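## Task

Remove the blue block marked 0, which sits just below the tower's top block, and lay it flat on the table at least roughly two block widths away from the tower. The remaining tower must stay in its original spot, and the top block must end up flat and centred on what is now beneath it. When done, both of these blocks must be supported by the table or tower alone, with no robot contact.

## Robot and tools

Robot: two arms, left_arm and right_arm, on opposite sides of a table, each ending in a parallel gripper. In the scene frame the origin lies roughly between the arms, +z is up, the table top is at z = +0.020 m, and left_arm's base is on the +y side (arm names do not match image sides). Measured bases: left_arm (-0.024, +0.459, +0.039) m, quat_wxyz (+0.704, 0, 0, -0.710); right_arm (-0.012, -0.453, +0.039) m, quat_wxyz (+0.713, 0, 0, +0.701).

Frames: every hand pose, velocity, target and wrist-camera pose is reported in that arm's own base frame. Fixed cameras and the table use the scene frame. Motion offsets are taken along the axes of the arm's current Hand target. On the gripper, +x points along the fingers and the fingers close along y. end_effector_position is the midpoint between the fingers, 3 to 4 cm back from the tips; only the last 1.5 cm of each finger's inner face is flat. Printed poses can be off by a few centimetres.

Command row (shared by both tools): one flat list of 14 numbers, each in [-1, 1]: dx, dy, dz, rx, ry, rz, opening for left_arm, then the same seven for right_arm. Always give all 14 even if one arm stays put. dx..rz are an offset (not a pose) from that arm's Hand target as it stood when the action or move began; 1.0 equals 0.6 m or 180 degrees; rx, ry, rz form one rotation vector. Repeating an offset in a new call moves further again. All zeros re-requests the current Hand target. Opening is absolute, not an offset: +1 is fully open (0.080 m), -1 fully closed, and empty fingers touch near -0.78. Closing from fully open needs about 0.6 s. A 0 in an opening slot is a real command, so resend the present opening to leave a gripper unchanged.

execute_actions: actions is a list of actions; each action is up to 15 rows, one row per 1/30 s step, and a short action repeats its last row to fill 15 steps (0.5 s). Each row is measured from the action's start pose, not from the previous row. cameras lists camera names, ["all"], or []; an empty actions list returns the state and all images by default.

move: target is one 14-number row or a list of up to 15 rows, all offsets counted from the same starting Hand targets. speed is top path speed in m/s (0.002 to 4.3, default 0.25; rotation up to twice that in rad/s), one number or one per target. blend, in metres, rounds corners between listed targets (0 means stop at each). opening_speed (0.2 or more, per second on the -1..+1 scale) ramps the fingers. grip_force sets per-pad force in N, 8 to 34, one value or one per arm; it persists. blocking=false returns after about 0.5 s while motion continues. Paths are straight, do not avoid obstacles or the other arm, last 0.5 to 10 s, and the gripper lags and overshoots more when fast or when the arm is nearly straight. Avoid paths passing close to an arm's own base. The result adds a move: line, e.g. done (within 8 mm and 2 degrees), off_target, moving, held, blocked or fault, plus limits such as paced or held.

wait: seconds 0 to 10, arms keep their last command. stop: brakes a running move. zoom_image: camera (cam_head_left, cam_head_right, cam_high, cam_low, cam_left_wrist, cam_right_wrist) and region [x0, y0, x1, y1] in pixels, at most 504 by 504, from that camera's latest image. finished_scene: scene is 1 or 2; irreversible.

Results: per arm end_effector_position (m), end_effector_quat_wxyz, velocities (omitted when joints read within noise), Hand target (the last commanded pose after clipping; next offsets count from it), Tool commands, grip_measured (same scale as opening; off by up to about 2 mm, and under squeeze reads about 0.067 below the part's width), grip_effort_n (motor effort, negative closing; not pad force), joint positions, joint torques and external torque estimates, plus MOTOR HOT, TORQUE FAULT, OVER-SPEED FAULT or OVER-TEMPERATURE FAULT lines when they apply. Images are 504x504 except the wrist cameras at 896x504.

Behaviour: orientation commands are clipped to 32 degrees from the measured one per step. Friction and weight leave the gripper short, low or tilted, especially far out; check after each move and send the remaining distance. To grip, command about 0.08 below grip_measured at first contact. Joint ranges (rad): waist ±3.054, shoulder 0 to 3.142, elbow 0 to 2.356, wrist pitch and yaw ±1.571, wrist roll ±3.142. Contact torque limits (N m): waist 17, shoulder 21.1, elbow 21, wrist pitch 5.55, wrist yaw 5.53, wrist roll 5.19; reaching one halts that arm for 10 s.

Avoid: dropping or releasing moving blocks, toppling the tower, knocking anything off the table, fast impacts or hard pushes into the table or fixtures, arm-to-arm contact or closing on the other arm's fingers, strain on wrist camera cables, huge single-step targets (over-speed), and long stretched holds that overheat motors. A stuck arm keeps pressing until commanded back past its gripper. Loose objects may occasionally be nudged by outside pushes.

Each tool is called after "Call:" as name([rows], argument=value, ...), one row to a line, values as JSON.

## Session

Call:
execute_actions(actions=[])

Scene clock: 0.00 s.
left_arm: end_effector_position=(+0.2437, -0.0737, +0.2504) grip_measured=+1.000 grip_effort_n=n/a end_effector_quat_wxyz=(+0.977, +0.158, +0.136, -0.037) | right_arm: end_effector_position=(+0.4318, +0.1226, +0.1436) grip_measured=+1.000 grip_effort_n=n/a end_effector_quat_wxyz=(+0.971, -0.226, +0.031, +0.068)
Joint positions: left_arm=[-0.61 0.651 0.614 -0.297 -0.555 0.135 0.08] | right_arm=[0.354 1.79 0.651 1.045 0.234 -0.431 0.08]
Joint velocities: within noise
Joint torques (N m): no reading
External joint torques (N m): no reading
Heat: left arm: hottest wrist pitch 36 °C (+0.0 °C/min); right arm: hottest wrist pitch 37 °C (+0.0 °C/min).
Hand target: left_arm +0.2436, -0.0735, +0.2528; +0.978, +0.156, +0.133, -0.036 | right_arm +0.4320, +0.1226, +0.1446; +0.971, -0.226, +0.030, +0.068
Tool commands: left_gripper/opening=+1.0 right_gripper/opening=+1.0

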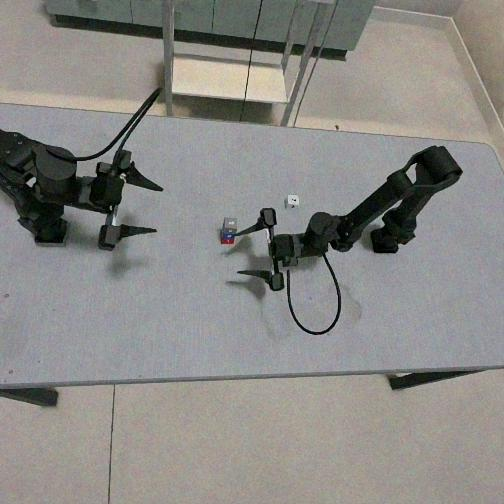

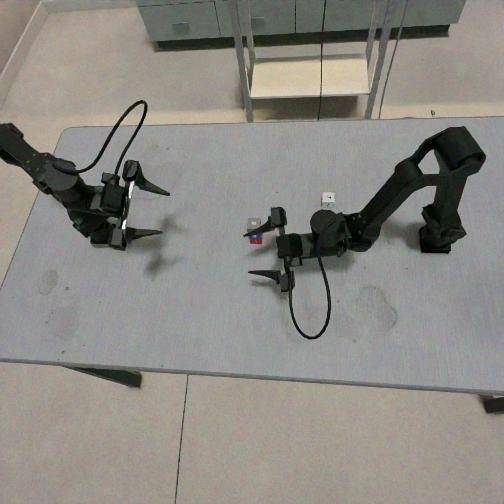

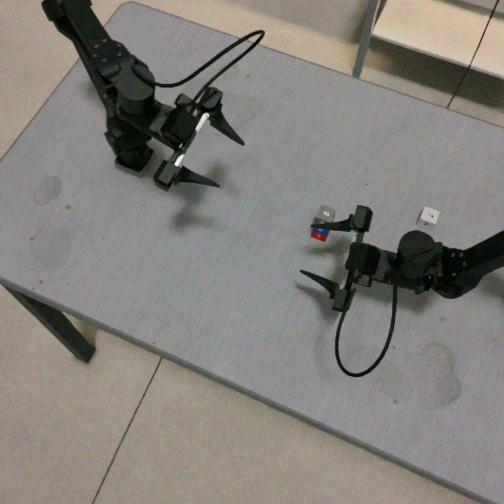

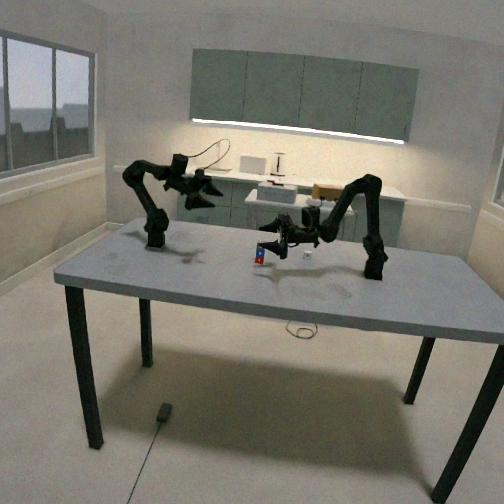

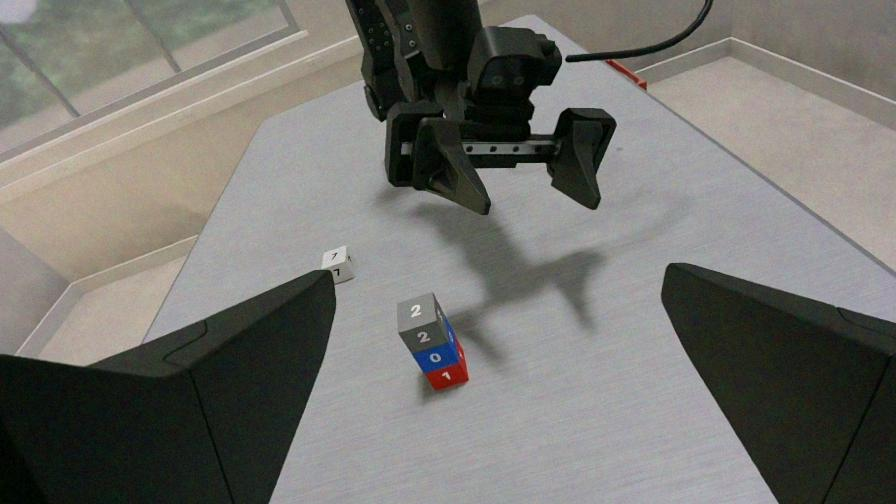

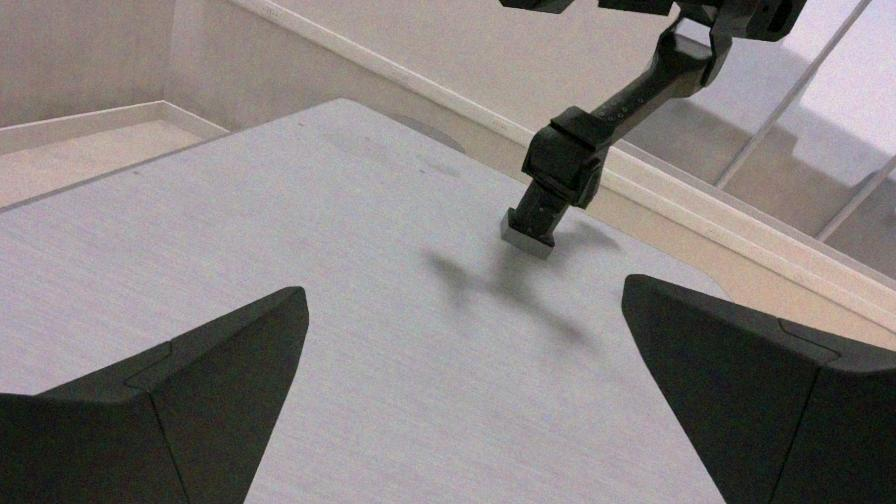

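Call:
zoom_image(camera="cam_head_left", region=[195, 190, 315, 300])

Call:
zoom_image(camera="cam_high", region=[280, 180, 400, 300])

Call:
zoom_image(camera="cam_left_wrist", region=[340, 250, 540, 430])

Scaled by 4.200.

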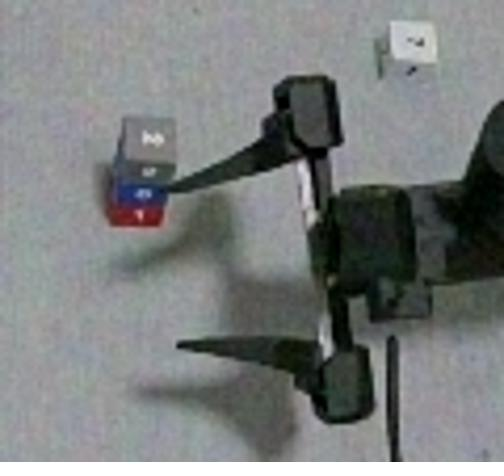

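Scaled by 4.200.

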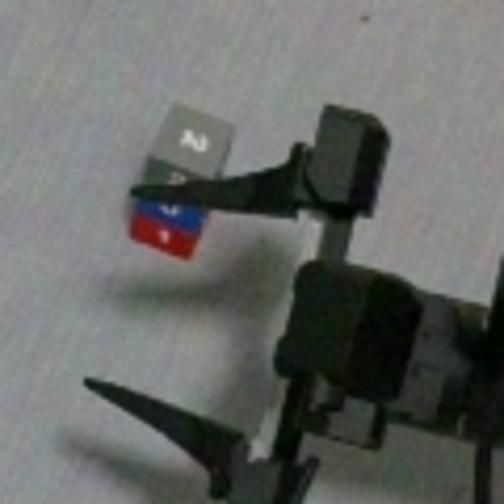

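Scaled by 2.520.

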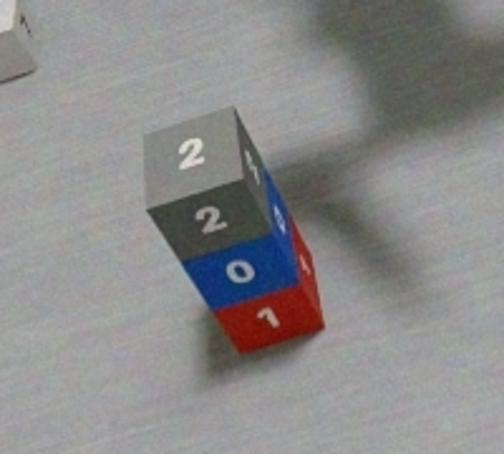

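Call:
move([
  [0,0,0,0,0,0,1,-0.015,-0.0725,0.149,0,0,0,1],
  [0,0,0,0,0,0,1,-0.0395,-0.2307,0.080,0.147,0.471,0.079,1],
], blend=[0.03,0], speed=0.35, cameras=["cam_right_wrist","cam_left_wrist","cam_head_left"])

Scene clock: 37.17 s.
left_arm: end_effector_position=(+0.2437, -0.0737, +0.2504) grip_measured=+1.000 grip_effort_n=2.6 end_effector_quat_wxyz=(+0.977, +0.158, +0.136, -0.037) | right_arm: end_effector_position=(+0.4264, +0.0179, +0.2513) grip_measured=+1.000 grip_effort_n=3.5 end_effector_quat_wxyz=(+0.801, +0.000, +0.599, +0.004)
Joint positions: left_arm=[-0.61 0.651 0.614 -0.297 -0.555 0.135 0.08] | right_arm=[0.044 2.069 2.349 -1.564 0.005 0.038 0.08]
Joint torques (N m): left_arm=[0.06 -0.85 7.41 1.73 -0.14 -0.05] | right_arm=[-0.21 -6.49 7.66 0.76 -0.16 0.1]
External joint torques (N m): left_arm=[0.08 -0.16 0.88 0.2 -0.04 -0.04] | right_arm=[-0.17 2.51 2.27 -0.05 -0.16 0.1]
Heat: left arm: hottest wrist pitch 38 °C (+3.2 °C/min); right arm: hottest wrist pitch 41 °C (+6.5 °C/min).
Hand target: left_arm +0.2436, -0.0735, +0.2528; +0.978, +0.156, +0.133, -0.036 | right_arm +0.4300, +0.0178, +0.2500; +0.707, +0.000, +0.707, +0.000
Off the commanded pose: left_arm 0.002 m, 0 deg | right_arm 0.004 m, 16 deg.
joint sent to its limit (right arm) — joint 3 (elbow), upper limit, where the elbow is as straight as it goes. The joint targets are off in orientation, not in position.
move: off_target (right_arm)
Images, in order (width x height): cam_head_left 504x504, cam_left_wrist 896x504, cam_right_wrist 896x504.

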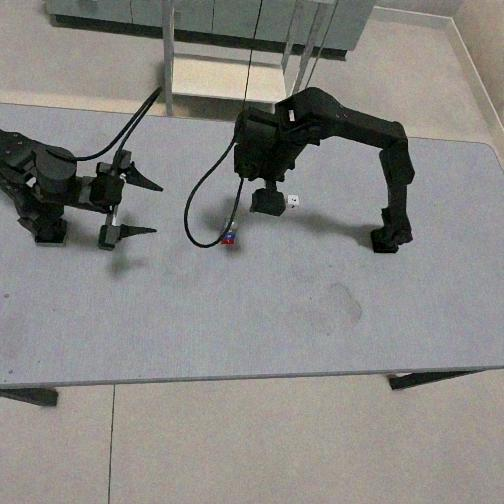

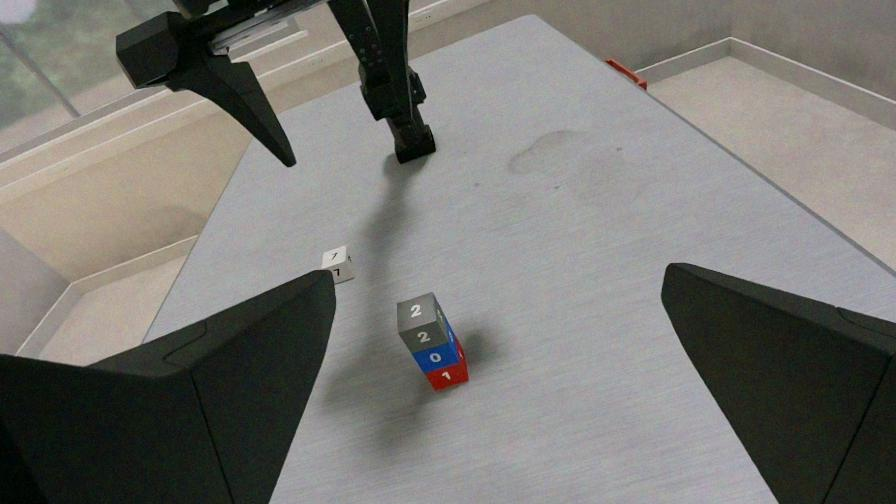

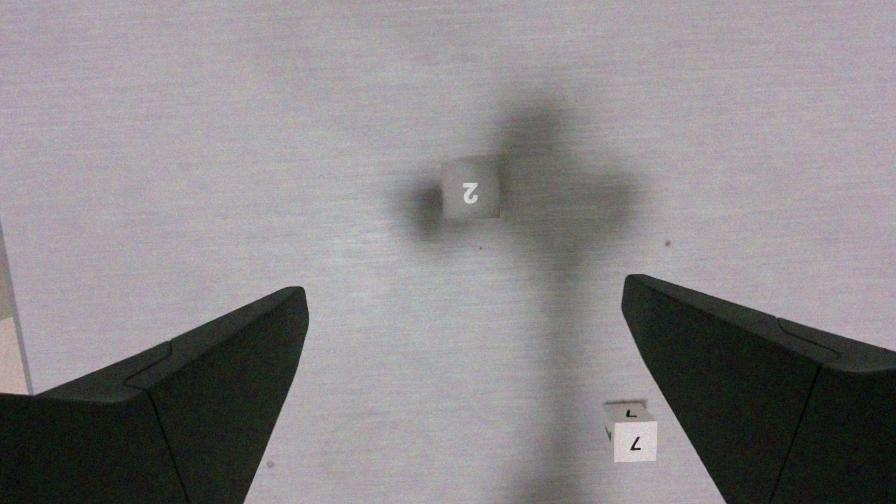

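Call:
move(target=[0,0,0,0,0,0,1,0.1,0,0,0,0,0,1], cameras=["cam_right_wrist","cam_low"])

Scene clock: 42.03 s.
left_arm: end_effector_position=(+0.2437, -0.0737, +0.2504) grip_measured=+1.000 grip_effort_n=2.6 end_effector_quat_wxyz=(+0.977, +0.158, +0.136, -0.037) | right_arm: end_effector_position=(+0.4300, +0.0183, +0.1974) grip_measured=+1.000 grip_effort_n=3.5 end_effector_quat_wxyz=(+0.751, -0.001, +0.660, +0.002)
Joint positions: left_arm=[-0.61 0.651 0.614 -0.297 -0.555 0.135 0.08] | right_arm=[0.044 2.161 2.289 -1.57 0.004 0.039 0.08]
Joint torques (N m): left_arm=[-0.04 -0.86 7.37 1.73 -0.11 -0.01] | right_arm=[-0.25 -7.19 4.73 0.41 -0.16 0.11]
External joint torques (N m): left_arm=[-0.04 -0.08 0.7 0.15 -0.01 0.01] | right_arm=[-0.26 2.69 -0.85 -0.14 -0.16 0.11]
Heat: left arm: hottest wrist pitch 39 °C (+4.3 °C/min); right arm: hottest wrist pitch 41 °C (+5.7 °C/min).
Hand target: left_arm +0.2436, -0.0735, +0.2528; +0.978, +0.156, +0.133, -0.036 | right_arm +0.4300, +0.0179, +0.1899; +0.707, +0.001, +0.707, +0.000
Off the commanded pose: left_arm 0.002 m, 0 deg | right_arm 0.007 m, 7 deg.
joint sent to its limit (right arm) — joint 4 (wrist pitch), lower limit. The joint targets are off in orientation, not in position.
move: off_target (right_arm)
Images, in order (width x height): cam_low 504x504, cam_right_wrist 896x504.

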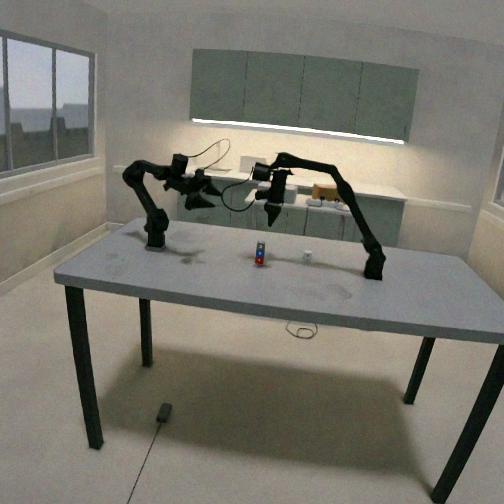

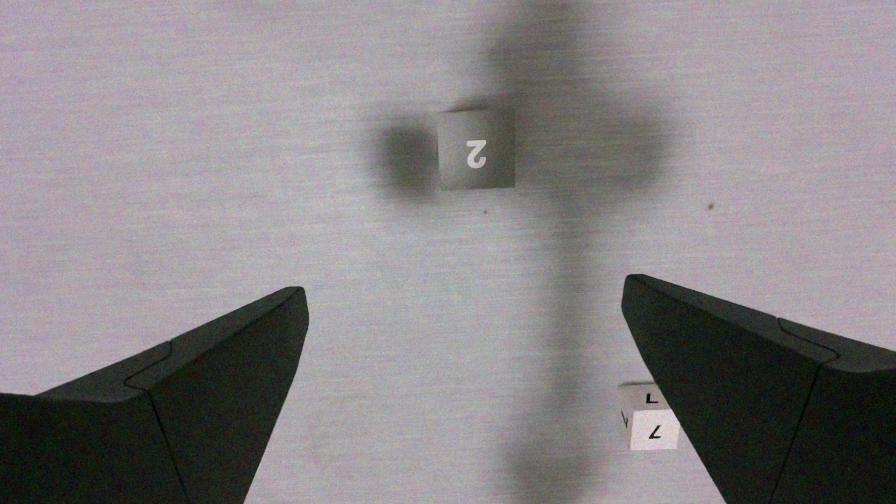

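Call:
move(target=[0,0,0,0,0,0,1,0.075,-0.01,0,0,0,0,1], cameras=["cam_right_wrist"])

Scene clock: 53.47 s.
left_arm: end_effector_position=(+0.2437, -0.0737, +0.2504) grip_measured=+1.000 grip_effort_n=2.6 end_effector_quat_wxyz=(+0.977, +0.158, +0.136, -0.037) | right_arm: end_effector_position=(+0.4302, +0.0127, +0.1522) grip_measured=+1.000 grip_effort_n=3.0 end_effector_quat_wxyz=(+0.714, -0.001, +0.701, -0.001)
Joint positions: left_arm=[-0.61 0.651 0.614 -0.297 -0.555 0.135 0.08] | right_arm=[0.03 2.226 2.215 -1.542 0.003 0.03 0.08]
Joint torques (N m): left_arm=[0.03 -0.86 7.35 1.73 -0.13 -0.03] | right_arm=[-0.39 -7.47 4.9 0.48 -0.14 -0.07]
External joint torques (N m): left_arm=[0.03 -0.14 0.75 0.19 -0.02 -0.01] | right_arm=[-0.46 2.83 -0.7 0.11 -0.14 -0.07]
Heat: left arm: hottest wrist pitch 39 °C (+3.4 °C/min); right arm: hottest wrist pitch 40 °C (+3.4 °C/min).
Hand target: left_arm +0.2436, -0.0735, +0.2528; +0.978, +0.156, +0.133, -0.036 | right_arm +0.4299, +0.0120, +0.1450; +0.707, +0.000, +0.707, +0.000
Off the commanded pose: left_arm 0.002 m, 0 deg | right_arm 0.007 m, 1 deg.
move: done
Images, in order (width x height): cam_right_wrist 896x504.

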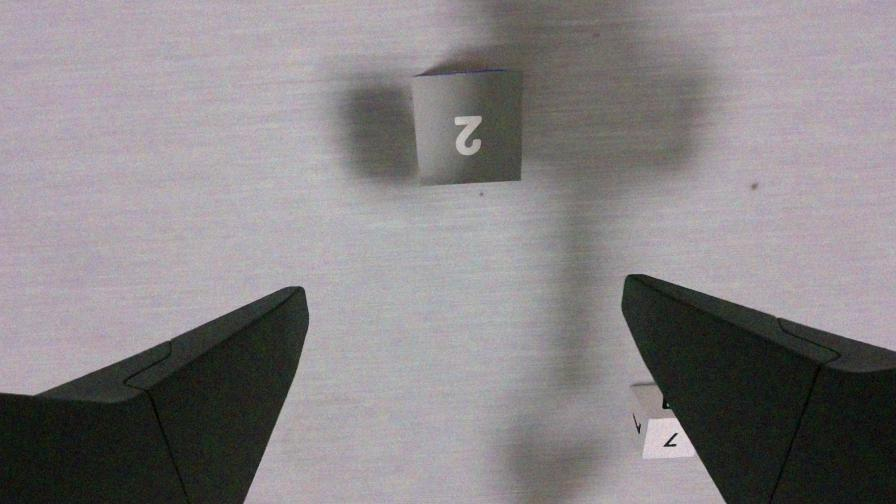

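Call:
move(target=[0,0,0,0,0,0,1,0,-0.002,0.042,0,0,0,1], cameras=["cam_right_wrist","cam_low","cam_left_wrist"])

Call:
zoom_image(camera="cam_low", region=[220, 190, 320, 290])

Scene clock: 75.13 s.
left_arm: end_effector_position=(+0.2437, -0.0737, +0.2504) grip_measured=+1.000 grip_effort_n=2.6 end_effector_quat_wxyz=(+0.977, +0.158, +0.136, -0.037) | right_arm: end_effector_position=(+0.4512, +0.0116, +0.1489) grip_measured=+1.000 grip_effort_n=3.0 end_effector_quat_wxyz=(+0.724, -0.001, +0.690, +0.000)
Joint positions: left_arm=[-0.61 0.651 0.614 -0.297 -0.555 0.135 0.08] | right_arm=[0.027 2.313 2.348 -1.56 0.003 0.026 0.08]
Joint torques (N m): left_arm=[0.17 -0.89 7.35 1.73 -0.11 -0.05] | right_arm=[-0.3 -7.54 7.77 0.53 -0.14 -0.05]
External joint torques (N m): left_arm=[0.16 -0.17 0.75 0.18 -0.01 -0.04] | right_arm=[-0.32 3.29 2.16 0.11 -0.13 -0.05]
Heat: left arm: hottest wrist pitch 39 °C (+2.0 °C/min); right arm: hottest wrist pitch 39 °C (-1.0 °C/min).
Hand target: left_arm +0.2436, -0.0735, +0.2528; +0.978, +0.156, +0.133, -0.036 | right_arm +0.4550, +0.0107, +0.1449; +0.707, +0.001, +0.707, +0.000
Off the commanded pose: left_arm 0.002 m, 0 deg | right_arm 0.006 m, 3 deg.
joint sent to its limit (right arm) — joint 3 (elbow), upper limit, where the elbow is as straight as it goes. The joint targets are off in orientation, not in position.
move: off_target (right_arm)
Images, in order (width x height): cam_low 504x504, cam_left_wrist 896x504, cam_right_wrist 896x504.

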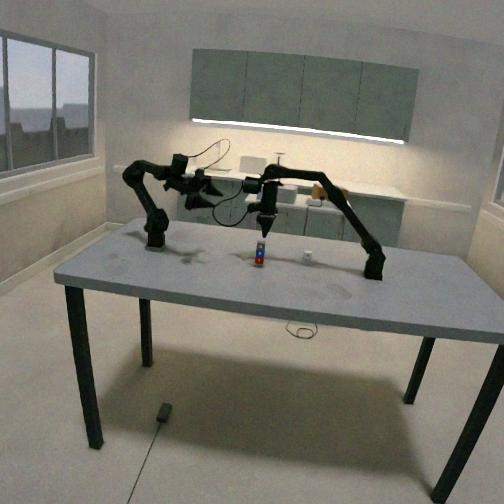

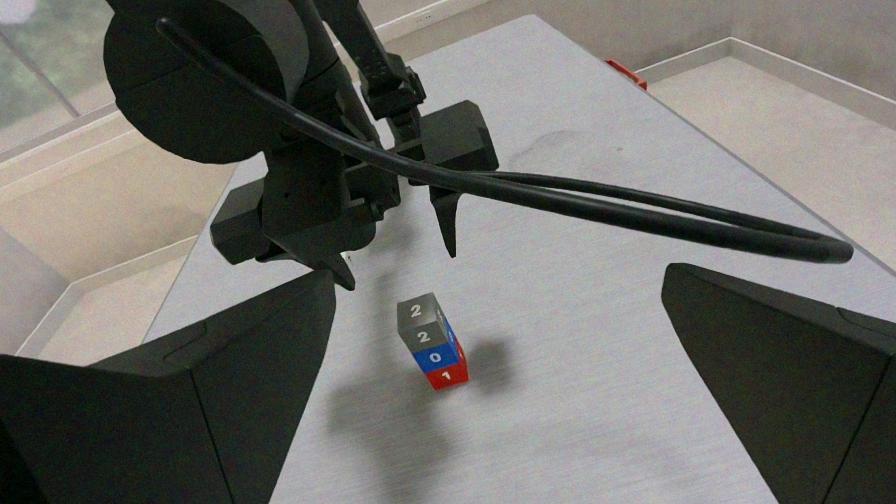

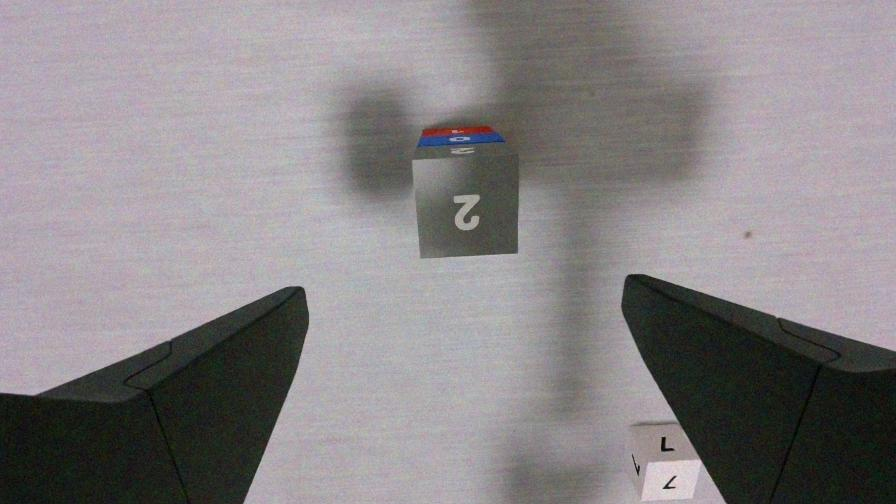

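Scaled by 5.040.

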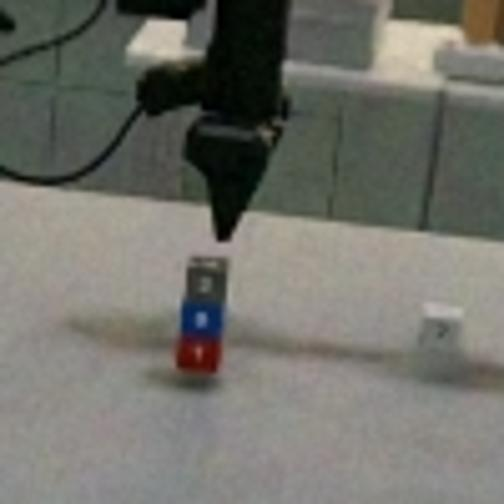

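Call:
move(target=[0,0,0,0,0,0,1,0.067,0,0.018,0,0,0,1], cameras=["cam_right_wrist","cam_low","cam_left_wrist"], speed=0.12)

Call:
zoom_image(camera="cam_low", region=[220, 190, 320, 290])

Call:
zoom_image(camera="cam_left_wrist", region=[300, 180, 520, 400])

Scene clock: 91.17 s.
left_arm: end_effector_position=(+0.2437, -0.0737, +0.2504) grip_measured=+1.000 grip_effort_n=2.1 end_effector_quat_wxyz=(+0.977, +0.158, +0.136, -0.037) | right_arm: end_effector_position=(+0.4642, +0.0120, +0.1101) grip_measured=+1.000 grip_effort_n=3.0 end_effector_quat_wxyz=(+0.710, -0.001, +0.705, -0.001)
Joint positions: left_arm=[-0.61 0.651 0.614 -0.297 -0.555 0.135 0.08] | right_arm=[0.027 2.402 2.348 -1.51 0.003 0.026 0.08]
Joint torques (N m): left_arm=[0.01 -0.91 7.41 1.72 -0.15 -0.05] | right_arm=[-0.39 -8.15 6.89 0.45 -0.14 -0.05]
External joint torques (N m): left_arm=[0.02 -0.18 0.81 0.17 -0.05 -0.04] | right_arm=[-0.4 3.11 1.28 0.09 -0.14 -0.05]
Heat: left arm: hottest wrist pitch 40 °C (+2.0 °C/min); right arm: hottest wrist pitch 38 °C (-3.0 °C/min).
Hand target: left_arm +0.2436, -0.0735, +0.2528; +0.978, +0.156, +0.133, -0.036 | right_arm +0.4658, +0.0108, +0.1046; +0.707, +0.001, +0.708, +0.000
Off the commanded pose: left_arm 0.002 m, 0 deg | right_arm 0.006 m, 1 deg.
move: done
Images, in order (width x height): cam_low 504x504, cam_left_wrist 896x504, cam_right_wrist 896x504.

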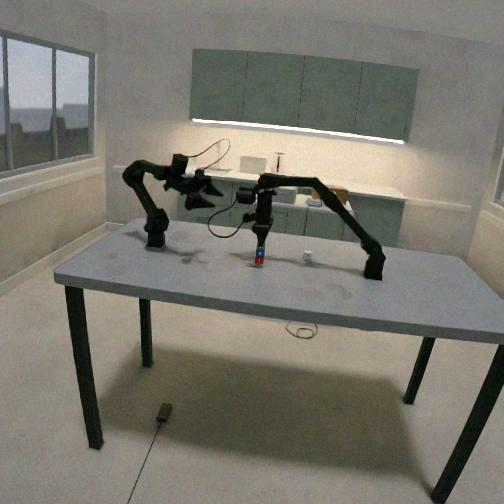

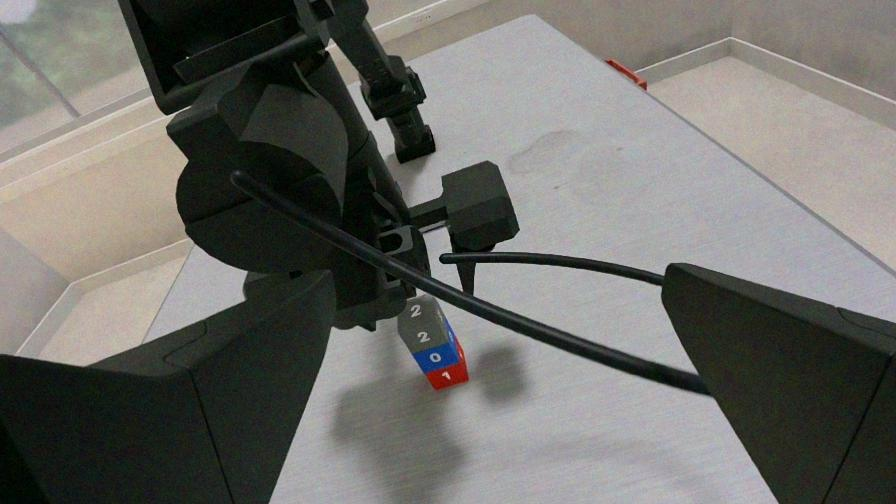

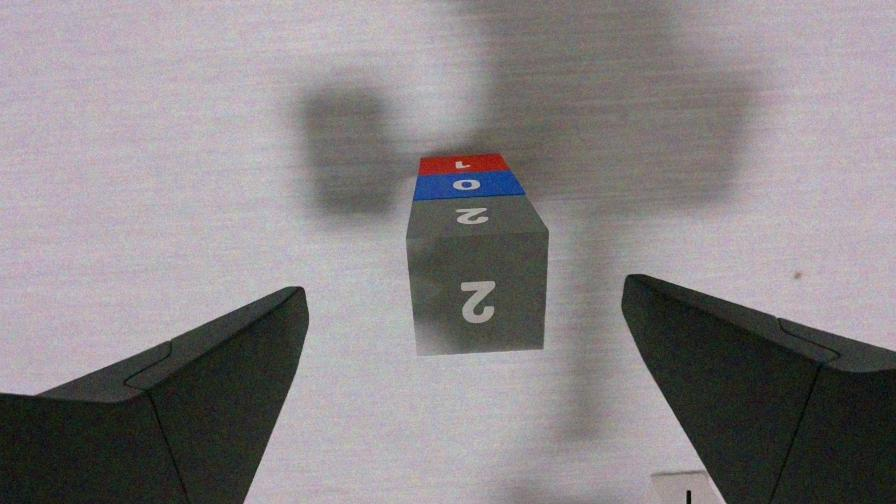

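Scaled by 5.040.

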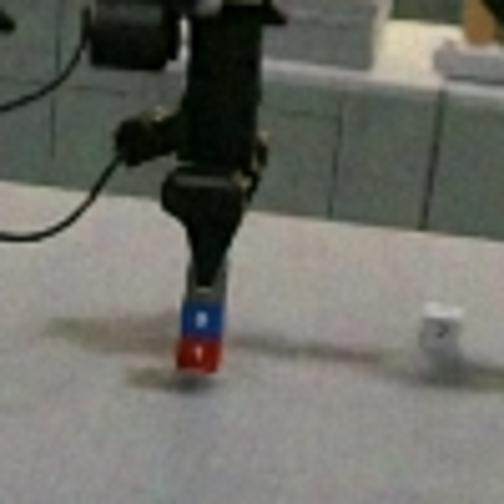

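Scaled by 2.291.

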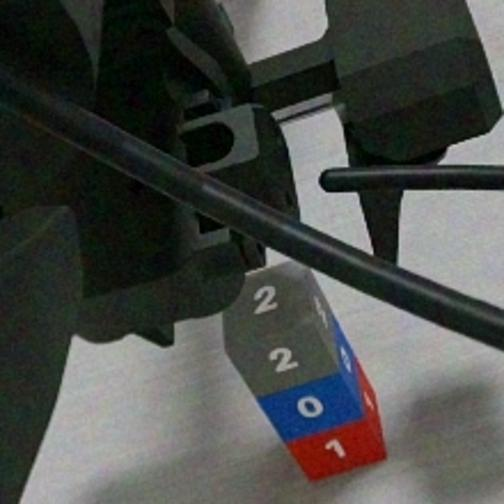

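Call:
move(target=[-0.13,0,0,0,0,0,1,0.065,-0.0025,0,0,0,0,1], cameras=["cam_right_wrist","cam_low","cam_left_wrist"], speed=0.12)

Call:
zoom_image(camera="cam_low", region=[220, 190, 320, 290])

Call:
zoom_image(camera="cam_left_wrist", region=[300, 180, 520, 400])

Scene clock: 107.70 s.
left_arm: end_effector_position=(+0.1686, -0.0717, +0.2697) grip_measured=+1.000 grip_effort_n=2.6 end_effector_quat_wxyz=(+0.977, +0.161, +0.137, -0.038) | right_arm: end_effector_position=(+0.4677, +0.0106, +0.0659) grip_measured=+1.000 grip_effort_n=3.0 end_effector_quat_wxyz=(+0.708, -0.001, +0.706, -0.001)
Joint positions: left_arm=[-1.225 0.539 0.77 -0.899 -1.103 -0.29 0.08] | right_arm=[0.024 2.402 2.172 -1.338 0.003 0.022 0.08]
Joint torques (N m): left_arm=[-0.22 0.93 7.54 1.22 -0.67 -0.17] | right_arm=[-0.38 -10.45 4.65 0.45 -0.14 -0.05]
External joint torques (N m): left_arm=[-0.2 0.31 1.77 0.01 -0.33 -0.16] | right_arm=[-0.47 0.98 -1.1 0.1 -0.13 -0.05]
Heat: left arm: hottest wrist pitch 40 °C (+1.0 °C/min); right arm: hottest wrist pitch 38 °C (-2.0 °C/min).
Hand target: left_arm +0.1685, -0.0712, +0.2740; +0.978, +0.156, +0.133, -0.036 | right_arm +0.4658, +0.0094, +0.0656; +0.707, +0.000, +0.707, +0.000
Off the commanded pose: left_arm 0.004 m, 1 deg | right_arm 0.002 m, 0 deg.
move: done
Images, in order (width x height): cam_low 504x504, cam_left_wrist 896x504, cam_right_wrist 896x504.

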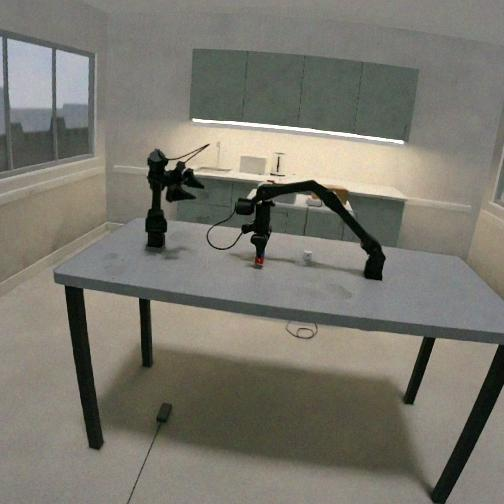

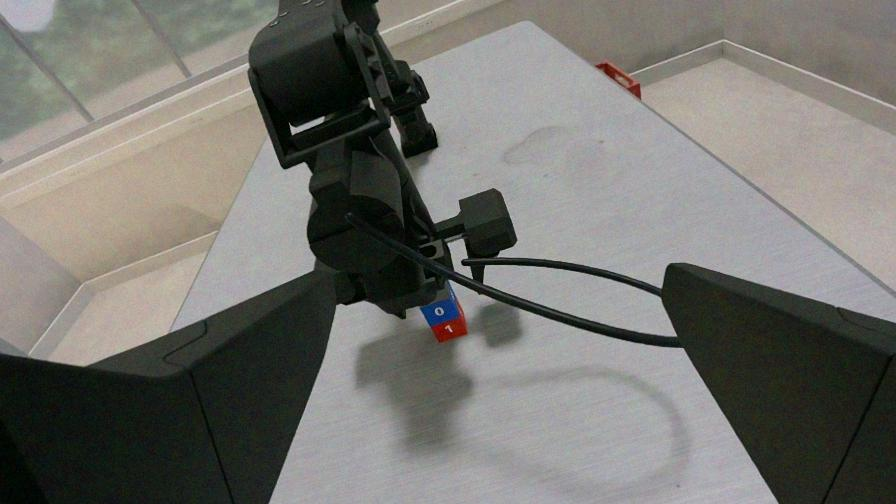

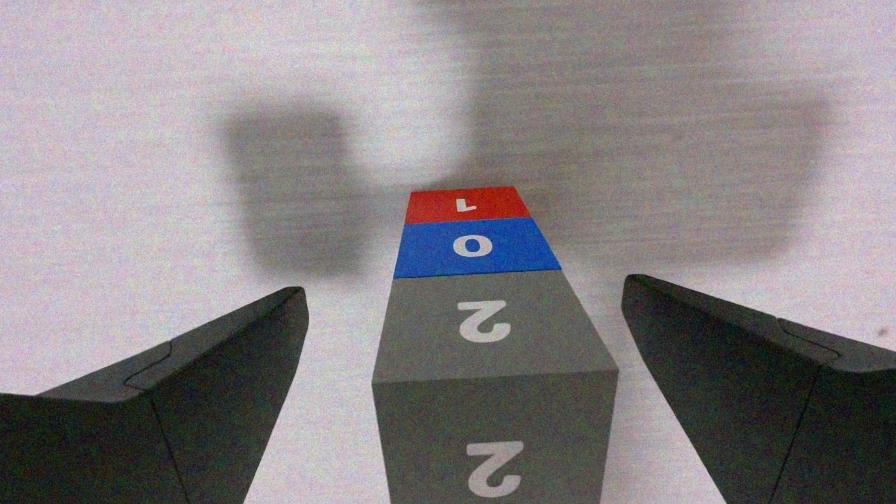

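Scaled by 5.040.

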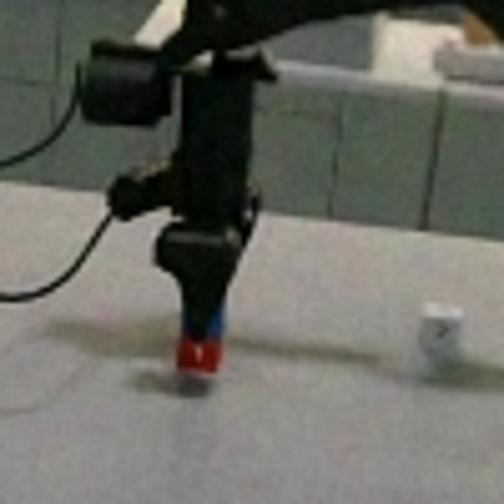

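Scaled by 2.291.

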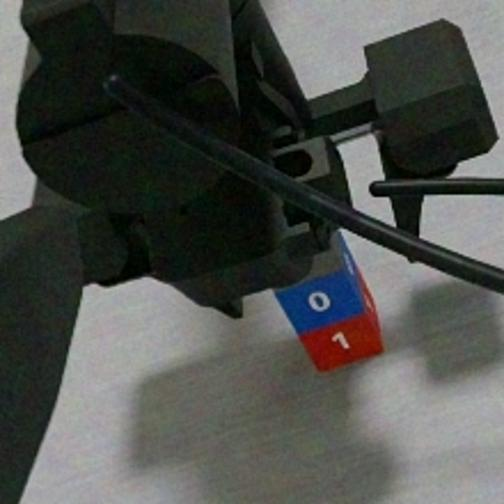

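Call:
move(target=[0,0,0,0,0,0,1,0,0,0,0,0,0,-0.5], cameras=["cam_right_wrist","cam_low"], opening_speed=1.0, grip_force=16)

Call:
zoom_image(camera="cam_low", region=[220, 190, 320, 290])

Scene clock: 116.50 s.
left_arm: end_effector_position=(+0.1686, -0.0717, +0.2697) grip_measured=+1.000 grip_effort_n=2.1 end_effector_quat_wxyz=(+0.977, +0.161, +0.137, -0.038) | right_arm: end_effector_position=(+0.4679, +0.0106, +0.0659) grip_measured=-0.086 grip_effort_n=-45.8 end_effector_quat_wxyz=(+0.708, -0.001, +0.706, +0.000)
Joint positions: left_arm=[-1.225 0.539 0.77 -0.899 -1.103 -0.29 0.08] | right_arm=[0.024 2.402 2.172 -1.338 0.003 0.022 0.031]
Joint torques (N m): left_arm=[-0.17 0.85 7.55 1.25 -0.64 -0.14] | right_arm=[-0.37 -10.45 4.66 0.41 -0.14 -0.05]
External joint torques (N m): left_arm=[-0.17 0.2 1.86 0.07 -0.31 -0.13] | right_arm=[-0.39 1.15 -1.17 0.06 -0.14 -0.05]
Heat: left arm: hottest elbow 39 °C (+1.0 °C/min); right arm: hottest shoulder 38 °C (+5.0 °C/min).
Hand target: left_arm +0.1685, -0.0712, +0.2740; +0.978, +0.156, +0.133, -0.036 | right_arm +0.4659, +0.0094, +0.0656; +0.707, +0.000, +0.707, +0.000
Off the commanded pose: left_arm 0.004 m, 1 deg | right_arm 0.002 m, 0 deg.
grip_force (N): 16, 16
move: done
Images, in order (width x height): cam_low 504x504, cam_right_wrist 896x504.

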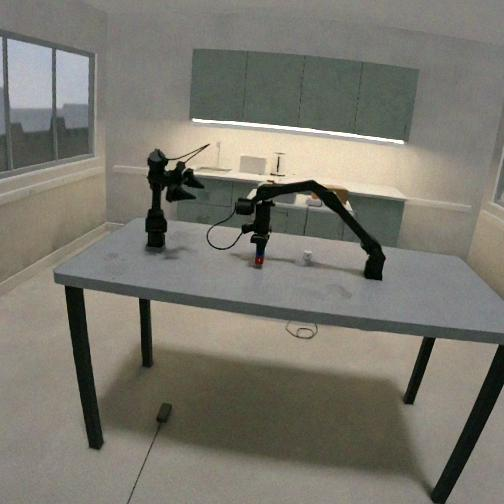

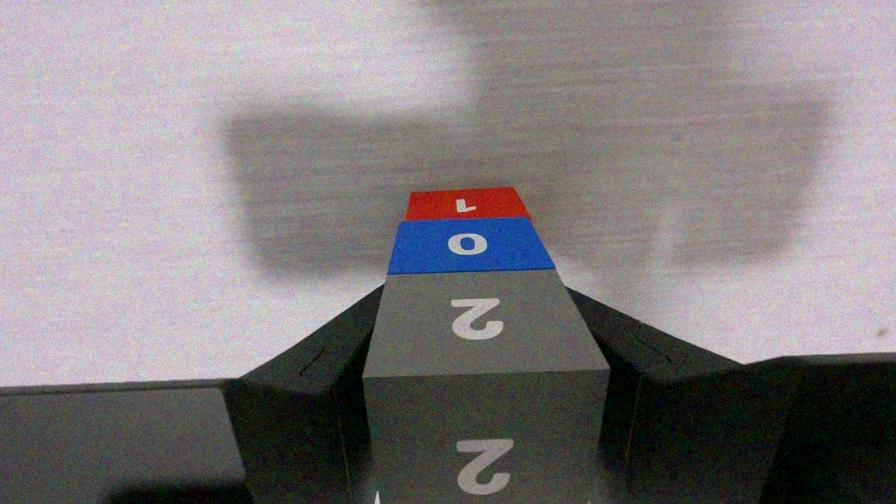

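Scaled by 5.040.

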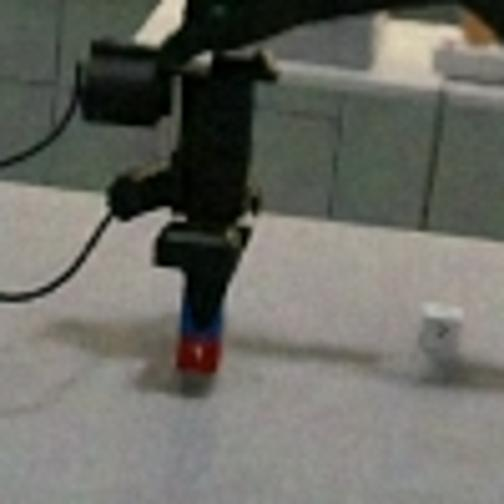

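Call:
move([
  [0,0,0,0,0,0,1,-0.075,0,0,0,0,0,-0.5],
  [0,0,0,0,0,0,1,-0.075,0.2,-0.033,0,0,0,-0.5],
  [0,0,0,0,0,0,1,0.04,0.2,-0.033,0,0,0,-0.5],
], cameras=["cam_right_wrist","cam_low"], blend=[0.01,0.01,0], speed=0.12)

Call:
zoom_image(camera="cam_low", region=[200, 190, 320, 310])

Scene clock: 126.17 s.
left_arm: end_effector_position=(+0.1686, -0.0717, +0.2697) grip_measured=+1.000 grip_effort_n=2.6 end_effector_quat_wxyz=(+0.977, +0.161, +0.137, -0.038) | right_arm: end_effector_position=(+0.4478, +0.1301, +0.0410) grip_measured=-0.086 grip_effort_n=-45.8 end_effector_quat_wxyz=(+0.707, -0.002, +0.707, +0.001)
Joint positions: left_arm=[-1.225 0.539 0.77 -0.899 -1.103 -0.29 0.08] | right_arm=[0.283 2.402 2.073 -1.242 0.002 0.279 0.031]
Joint torques (N m): left_arm=[-0.29 0.85 7.57 1.25 -0.63 -0.16] | right_arm=[-0.06 -10.69 4.67 0.43 -0.1 0.1]
External joint torques (N m): left_arm=[-0.29 0.23 1.91 0.08 -0.29 -0.15] | right_arm=[-0.06 0.89 -1.16 0.07 -0.11 0.1]
Heat: left arm: hottest elbow 39 °C (+1.0 °C/min); right arm: hottest shoulder 40 °C (+5.1 °C/min).
Hand target: left_arm +0.1685, -0.0712, +0.2740; +0.978, +0.156, +0.133, -0.036 | right_arm +0.4461, +0.1293, +0.0417; +0.707, +0.000, +0.707, +0.000
Off the commanded pose: left_arm 0.004 m, 1 deg | right_arm 0.002 m, 0 deg.
grip_force (N): 16, 16
move: done
Images, in order (width x height): cam_low 504x504, cam_right_wrist 896x504.

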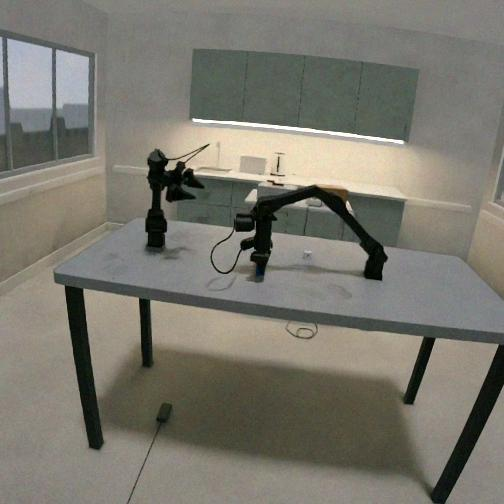

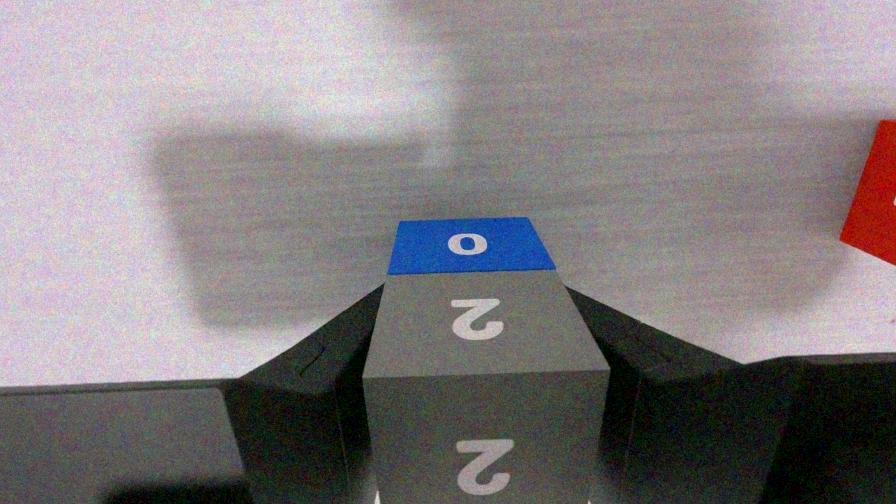

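Scaled by 4.200.

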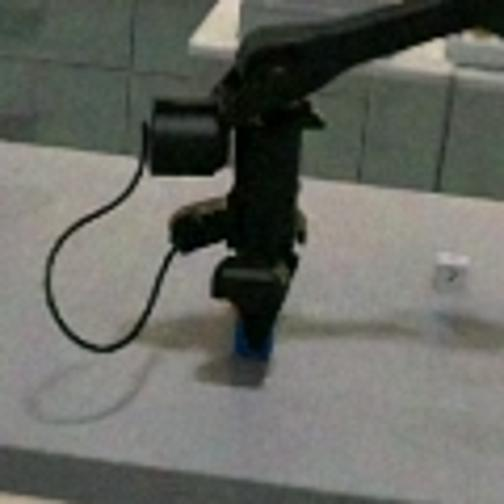

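Call:
move(target=[0,0,0,0,0,0,1,0.0075,0,0,0,0,0,-0.5], cameras=["cam_right_wrist","cam_low"], speed=0.02)

Call:
zoom_image(camera="cam_low", region=[200, 190, 320, 310])

Scene clock: 129.93 s.
left_arm: end_effector_position=(+0.1686, -0.0717, +0.2697) grip_measured=+1.000 grip_effort_n=2.6 end_effector_quat_wxyz=(+0.977, +0.161, +0.137, -0.038) | right_arm: end_effector_position=(+0.4479, +0.1302, +0.0374) grip_measured=-0.086 grip_effort_n=-45.4 end_effector_quat_wxyz=(+0.708, -0.002, +0.706, +0.001)
Joint positions: left_arm=[-1.225 0.539 0.77 -0.899 -1.103 -0.29 0.08] | right_arm=[0.283 2.402 2.059 -1.225 0.002 0.279 0.031]
Joint torques (N m): left_arm=[-0.18 0.93 7.56 1.24 -0.64 -0.17] | right_arm=[-0.17 -10.39 4.65 0.5 -0.09 0.1]
External joint torques (N m): left_arm=[-0.18 0.33 1.8 0.05 -0.3 -0.16] | right_arm=[-0.27 1.15 -1.17 0.13 -0.1 0.1]
Heat: left arm: hottest elbow 39 °C (+1.0 °C/min); right arm: hottest shoulder 40 °C (+4.0 °C/min).
Hand target: left_arm +0.1685, -0.0712, +0.2740; +0.978, +0.156, +0.133, -0.036 | right_arm +0.4461, +0.1293, +0.0372; +0.707, +0.000, +0.707, +0.000
Off the commanded pose: left_arm 0.004 m, 1 deg | right_arm 0.002 m, 0 deg.
grip_force (N): 16, 16
move: done
Images, in order (width x height): cam_low 504x504, cam_right_wrist 896x504.

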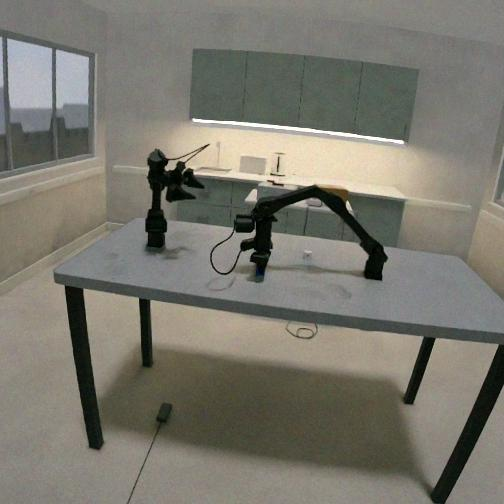

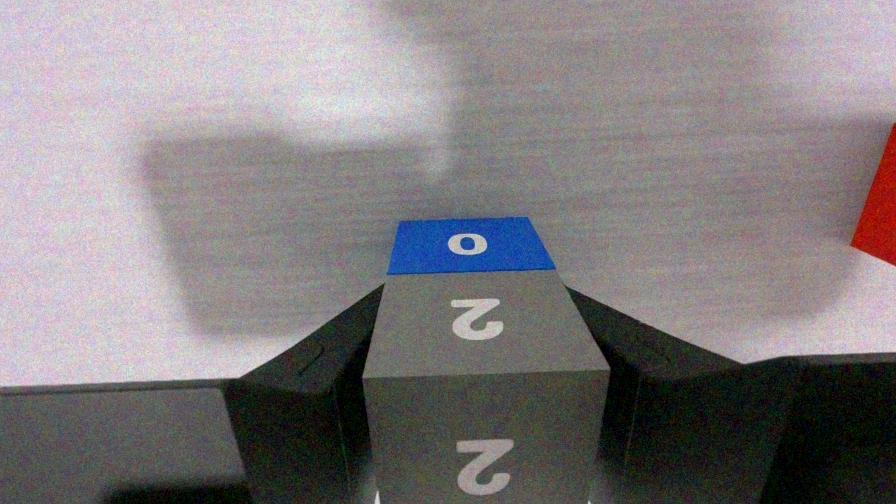

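Scaled by 4.200.

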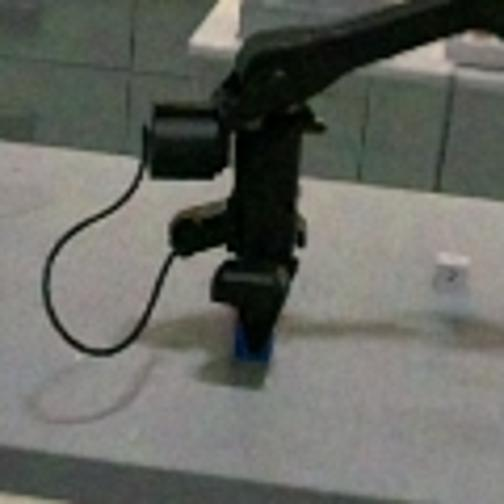

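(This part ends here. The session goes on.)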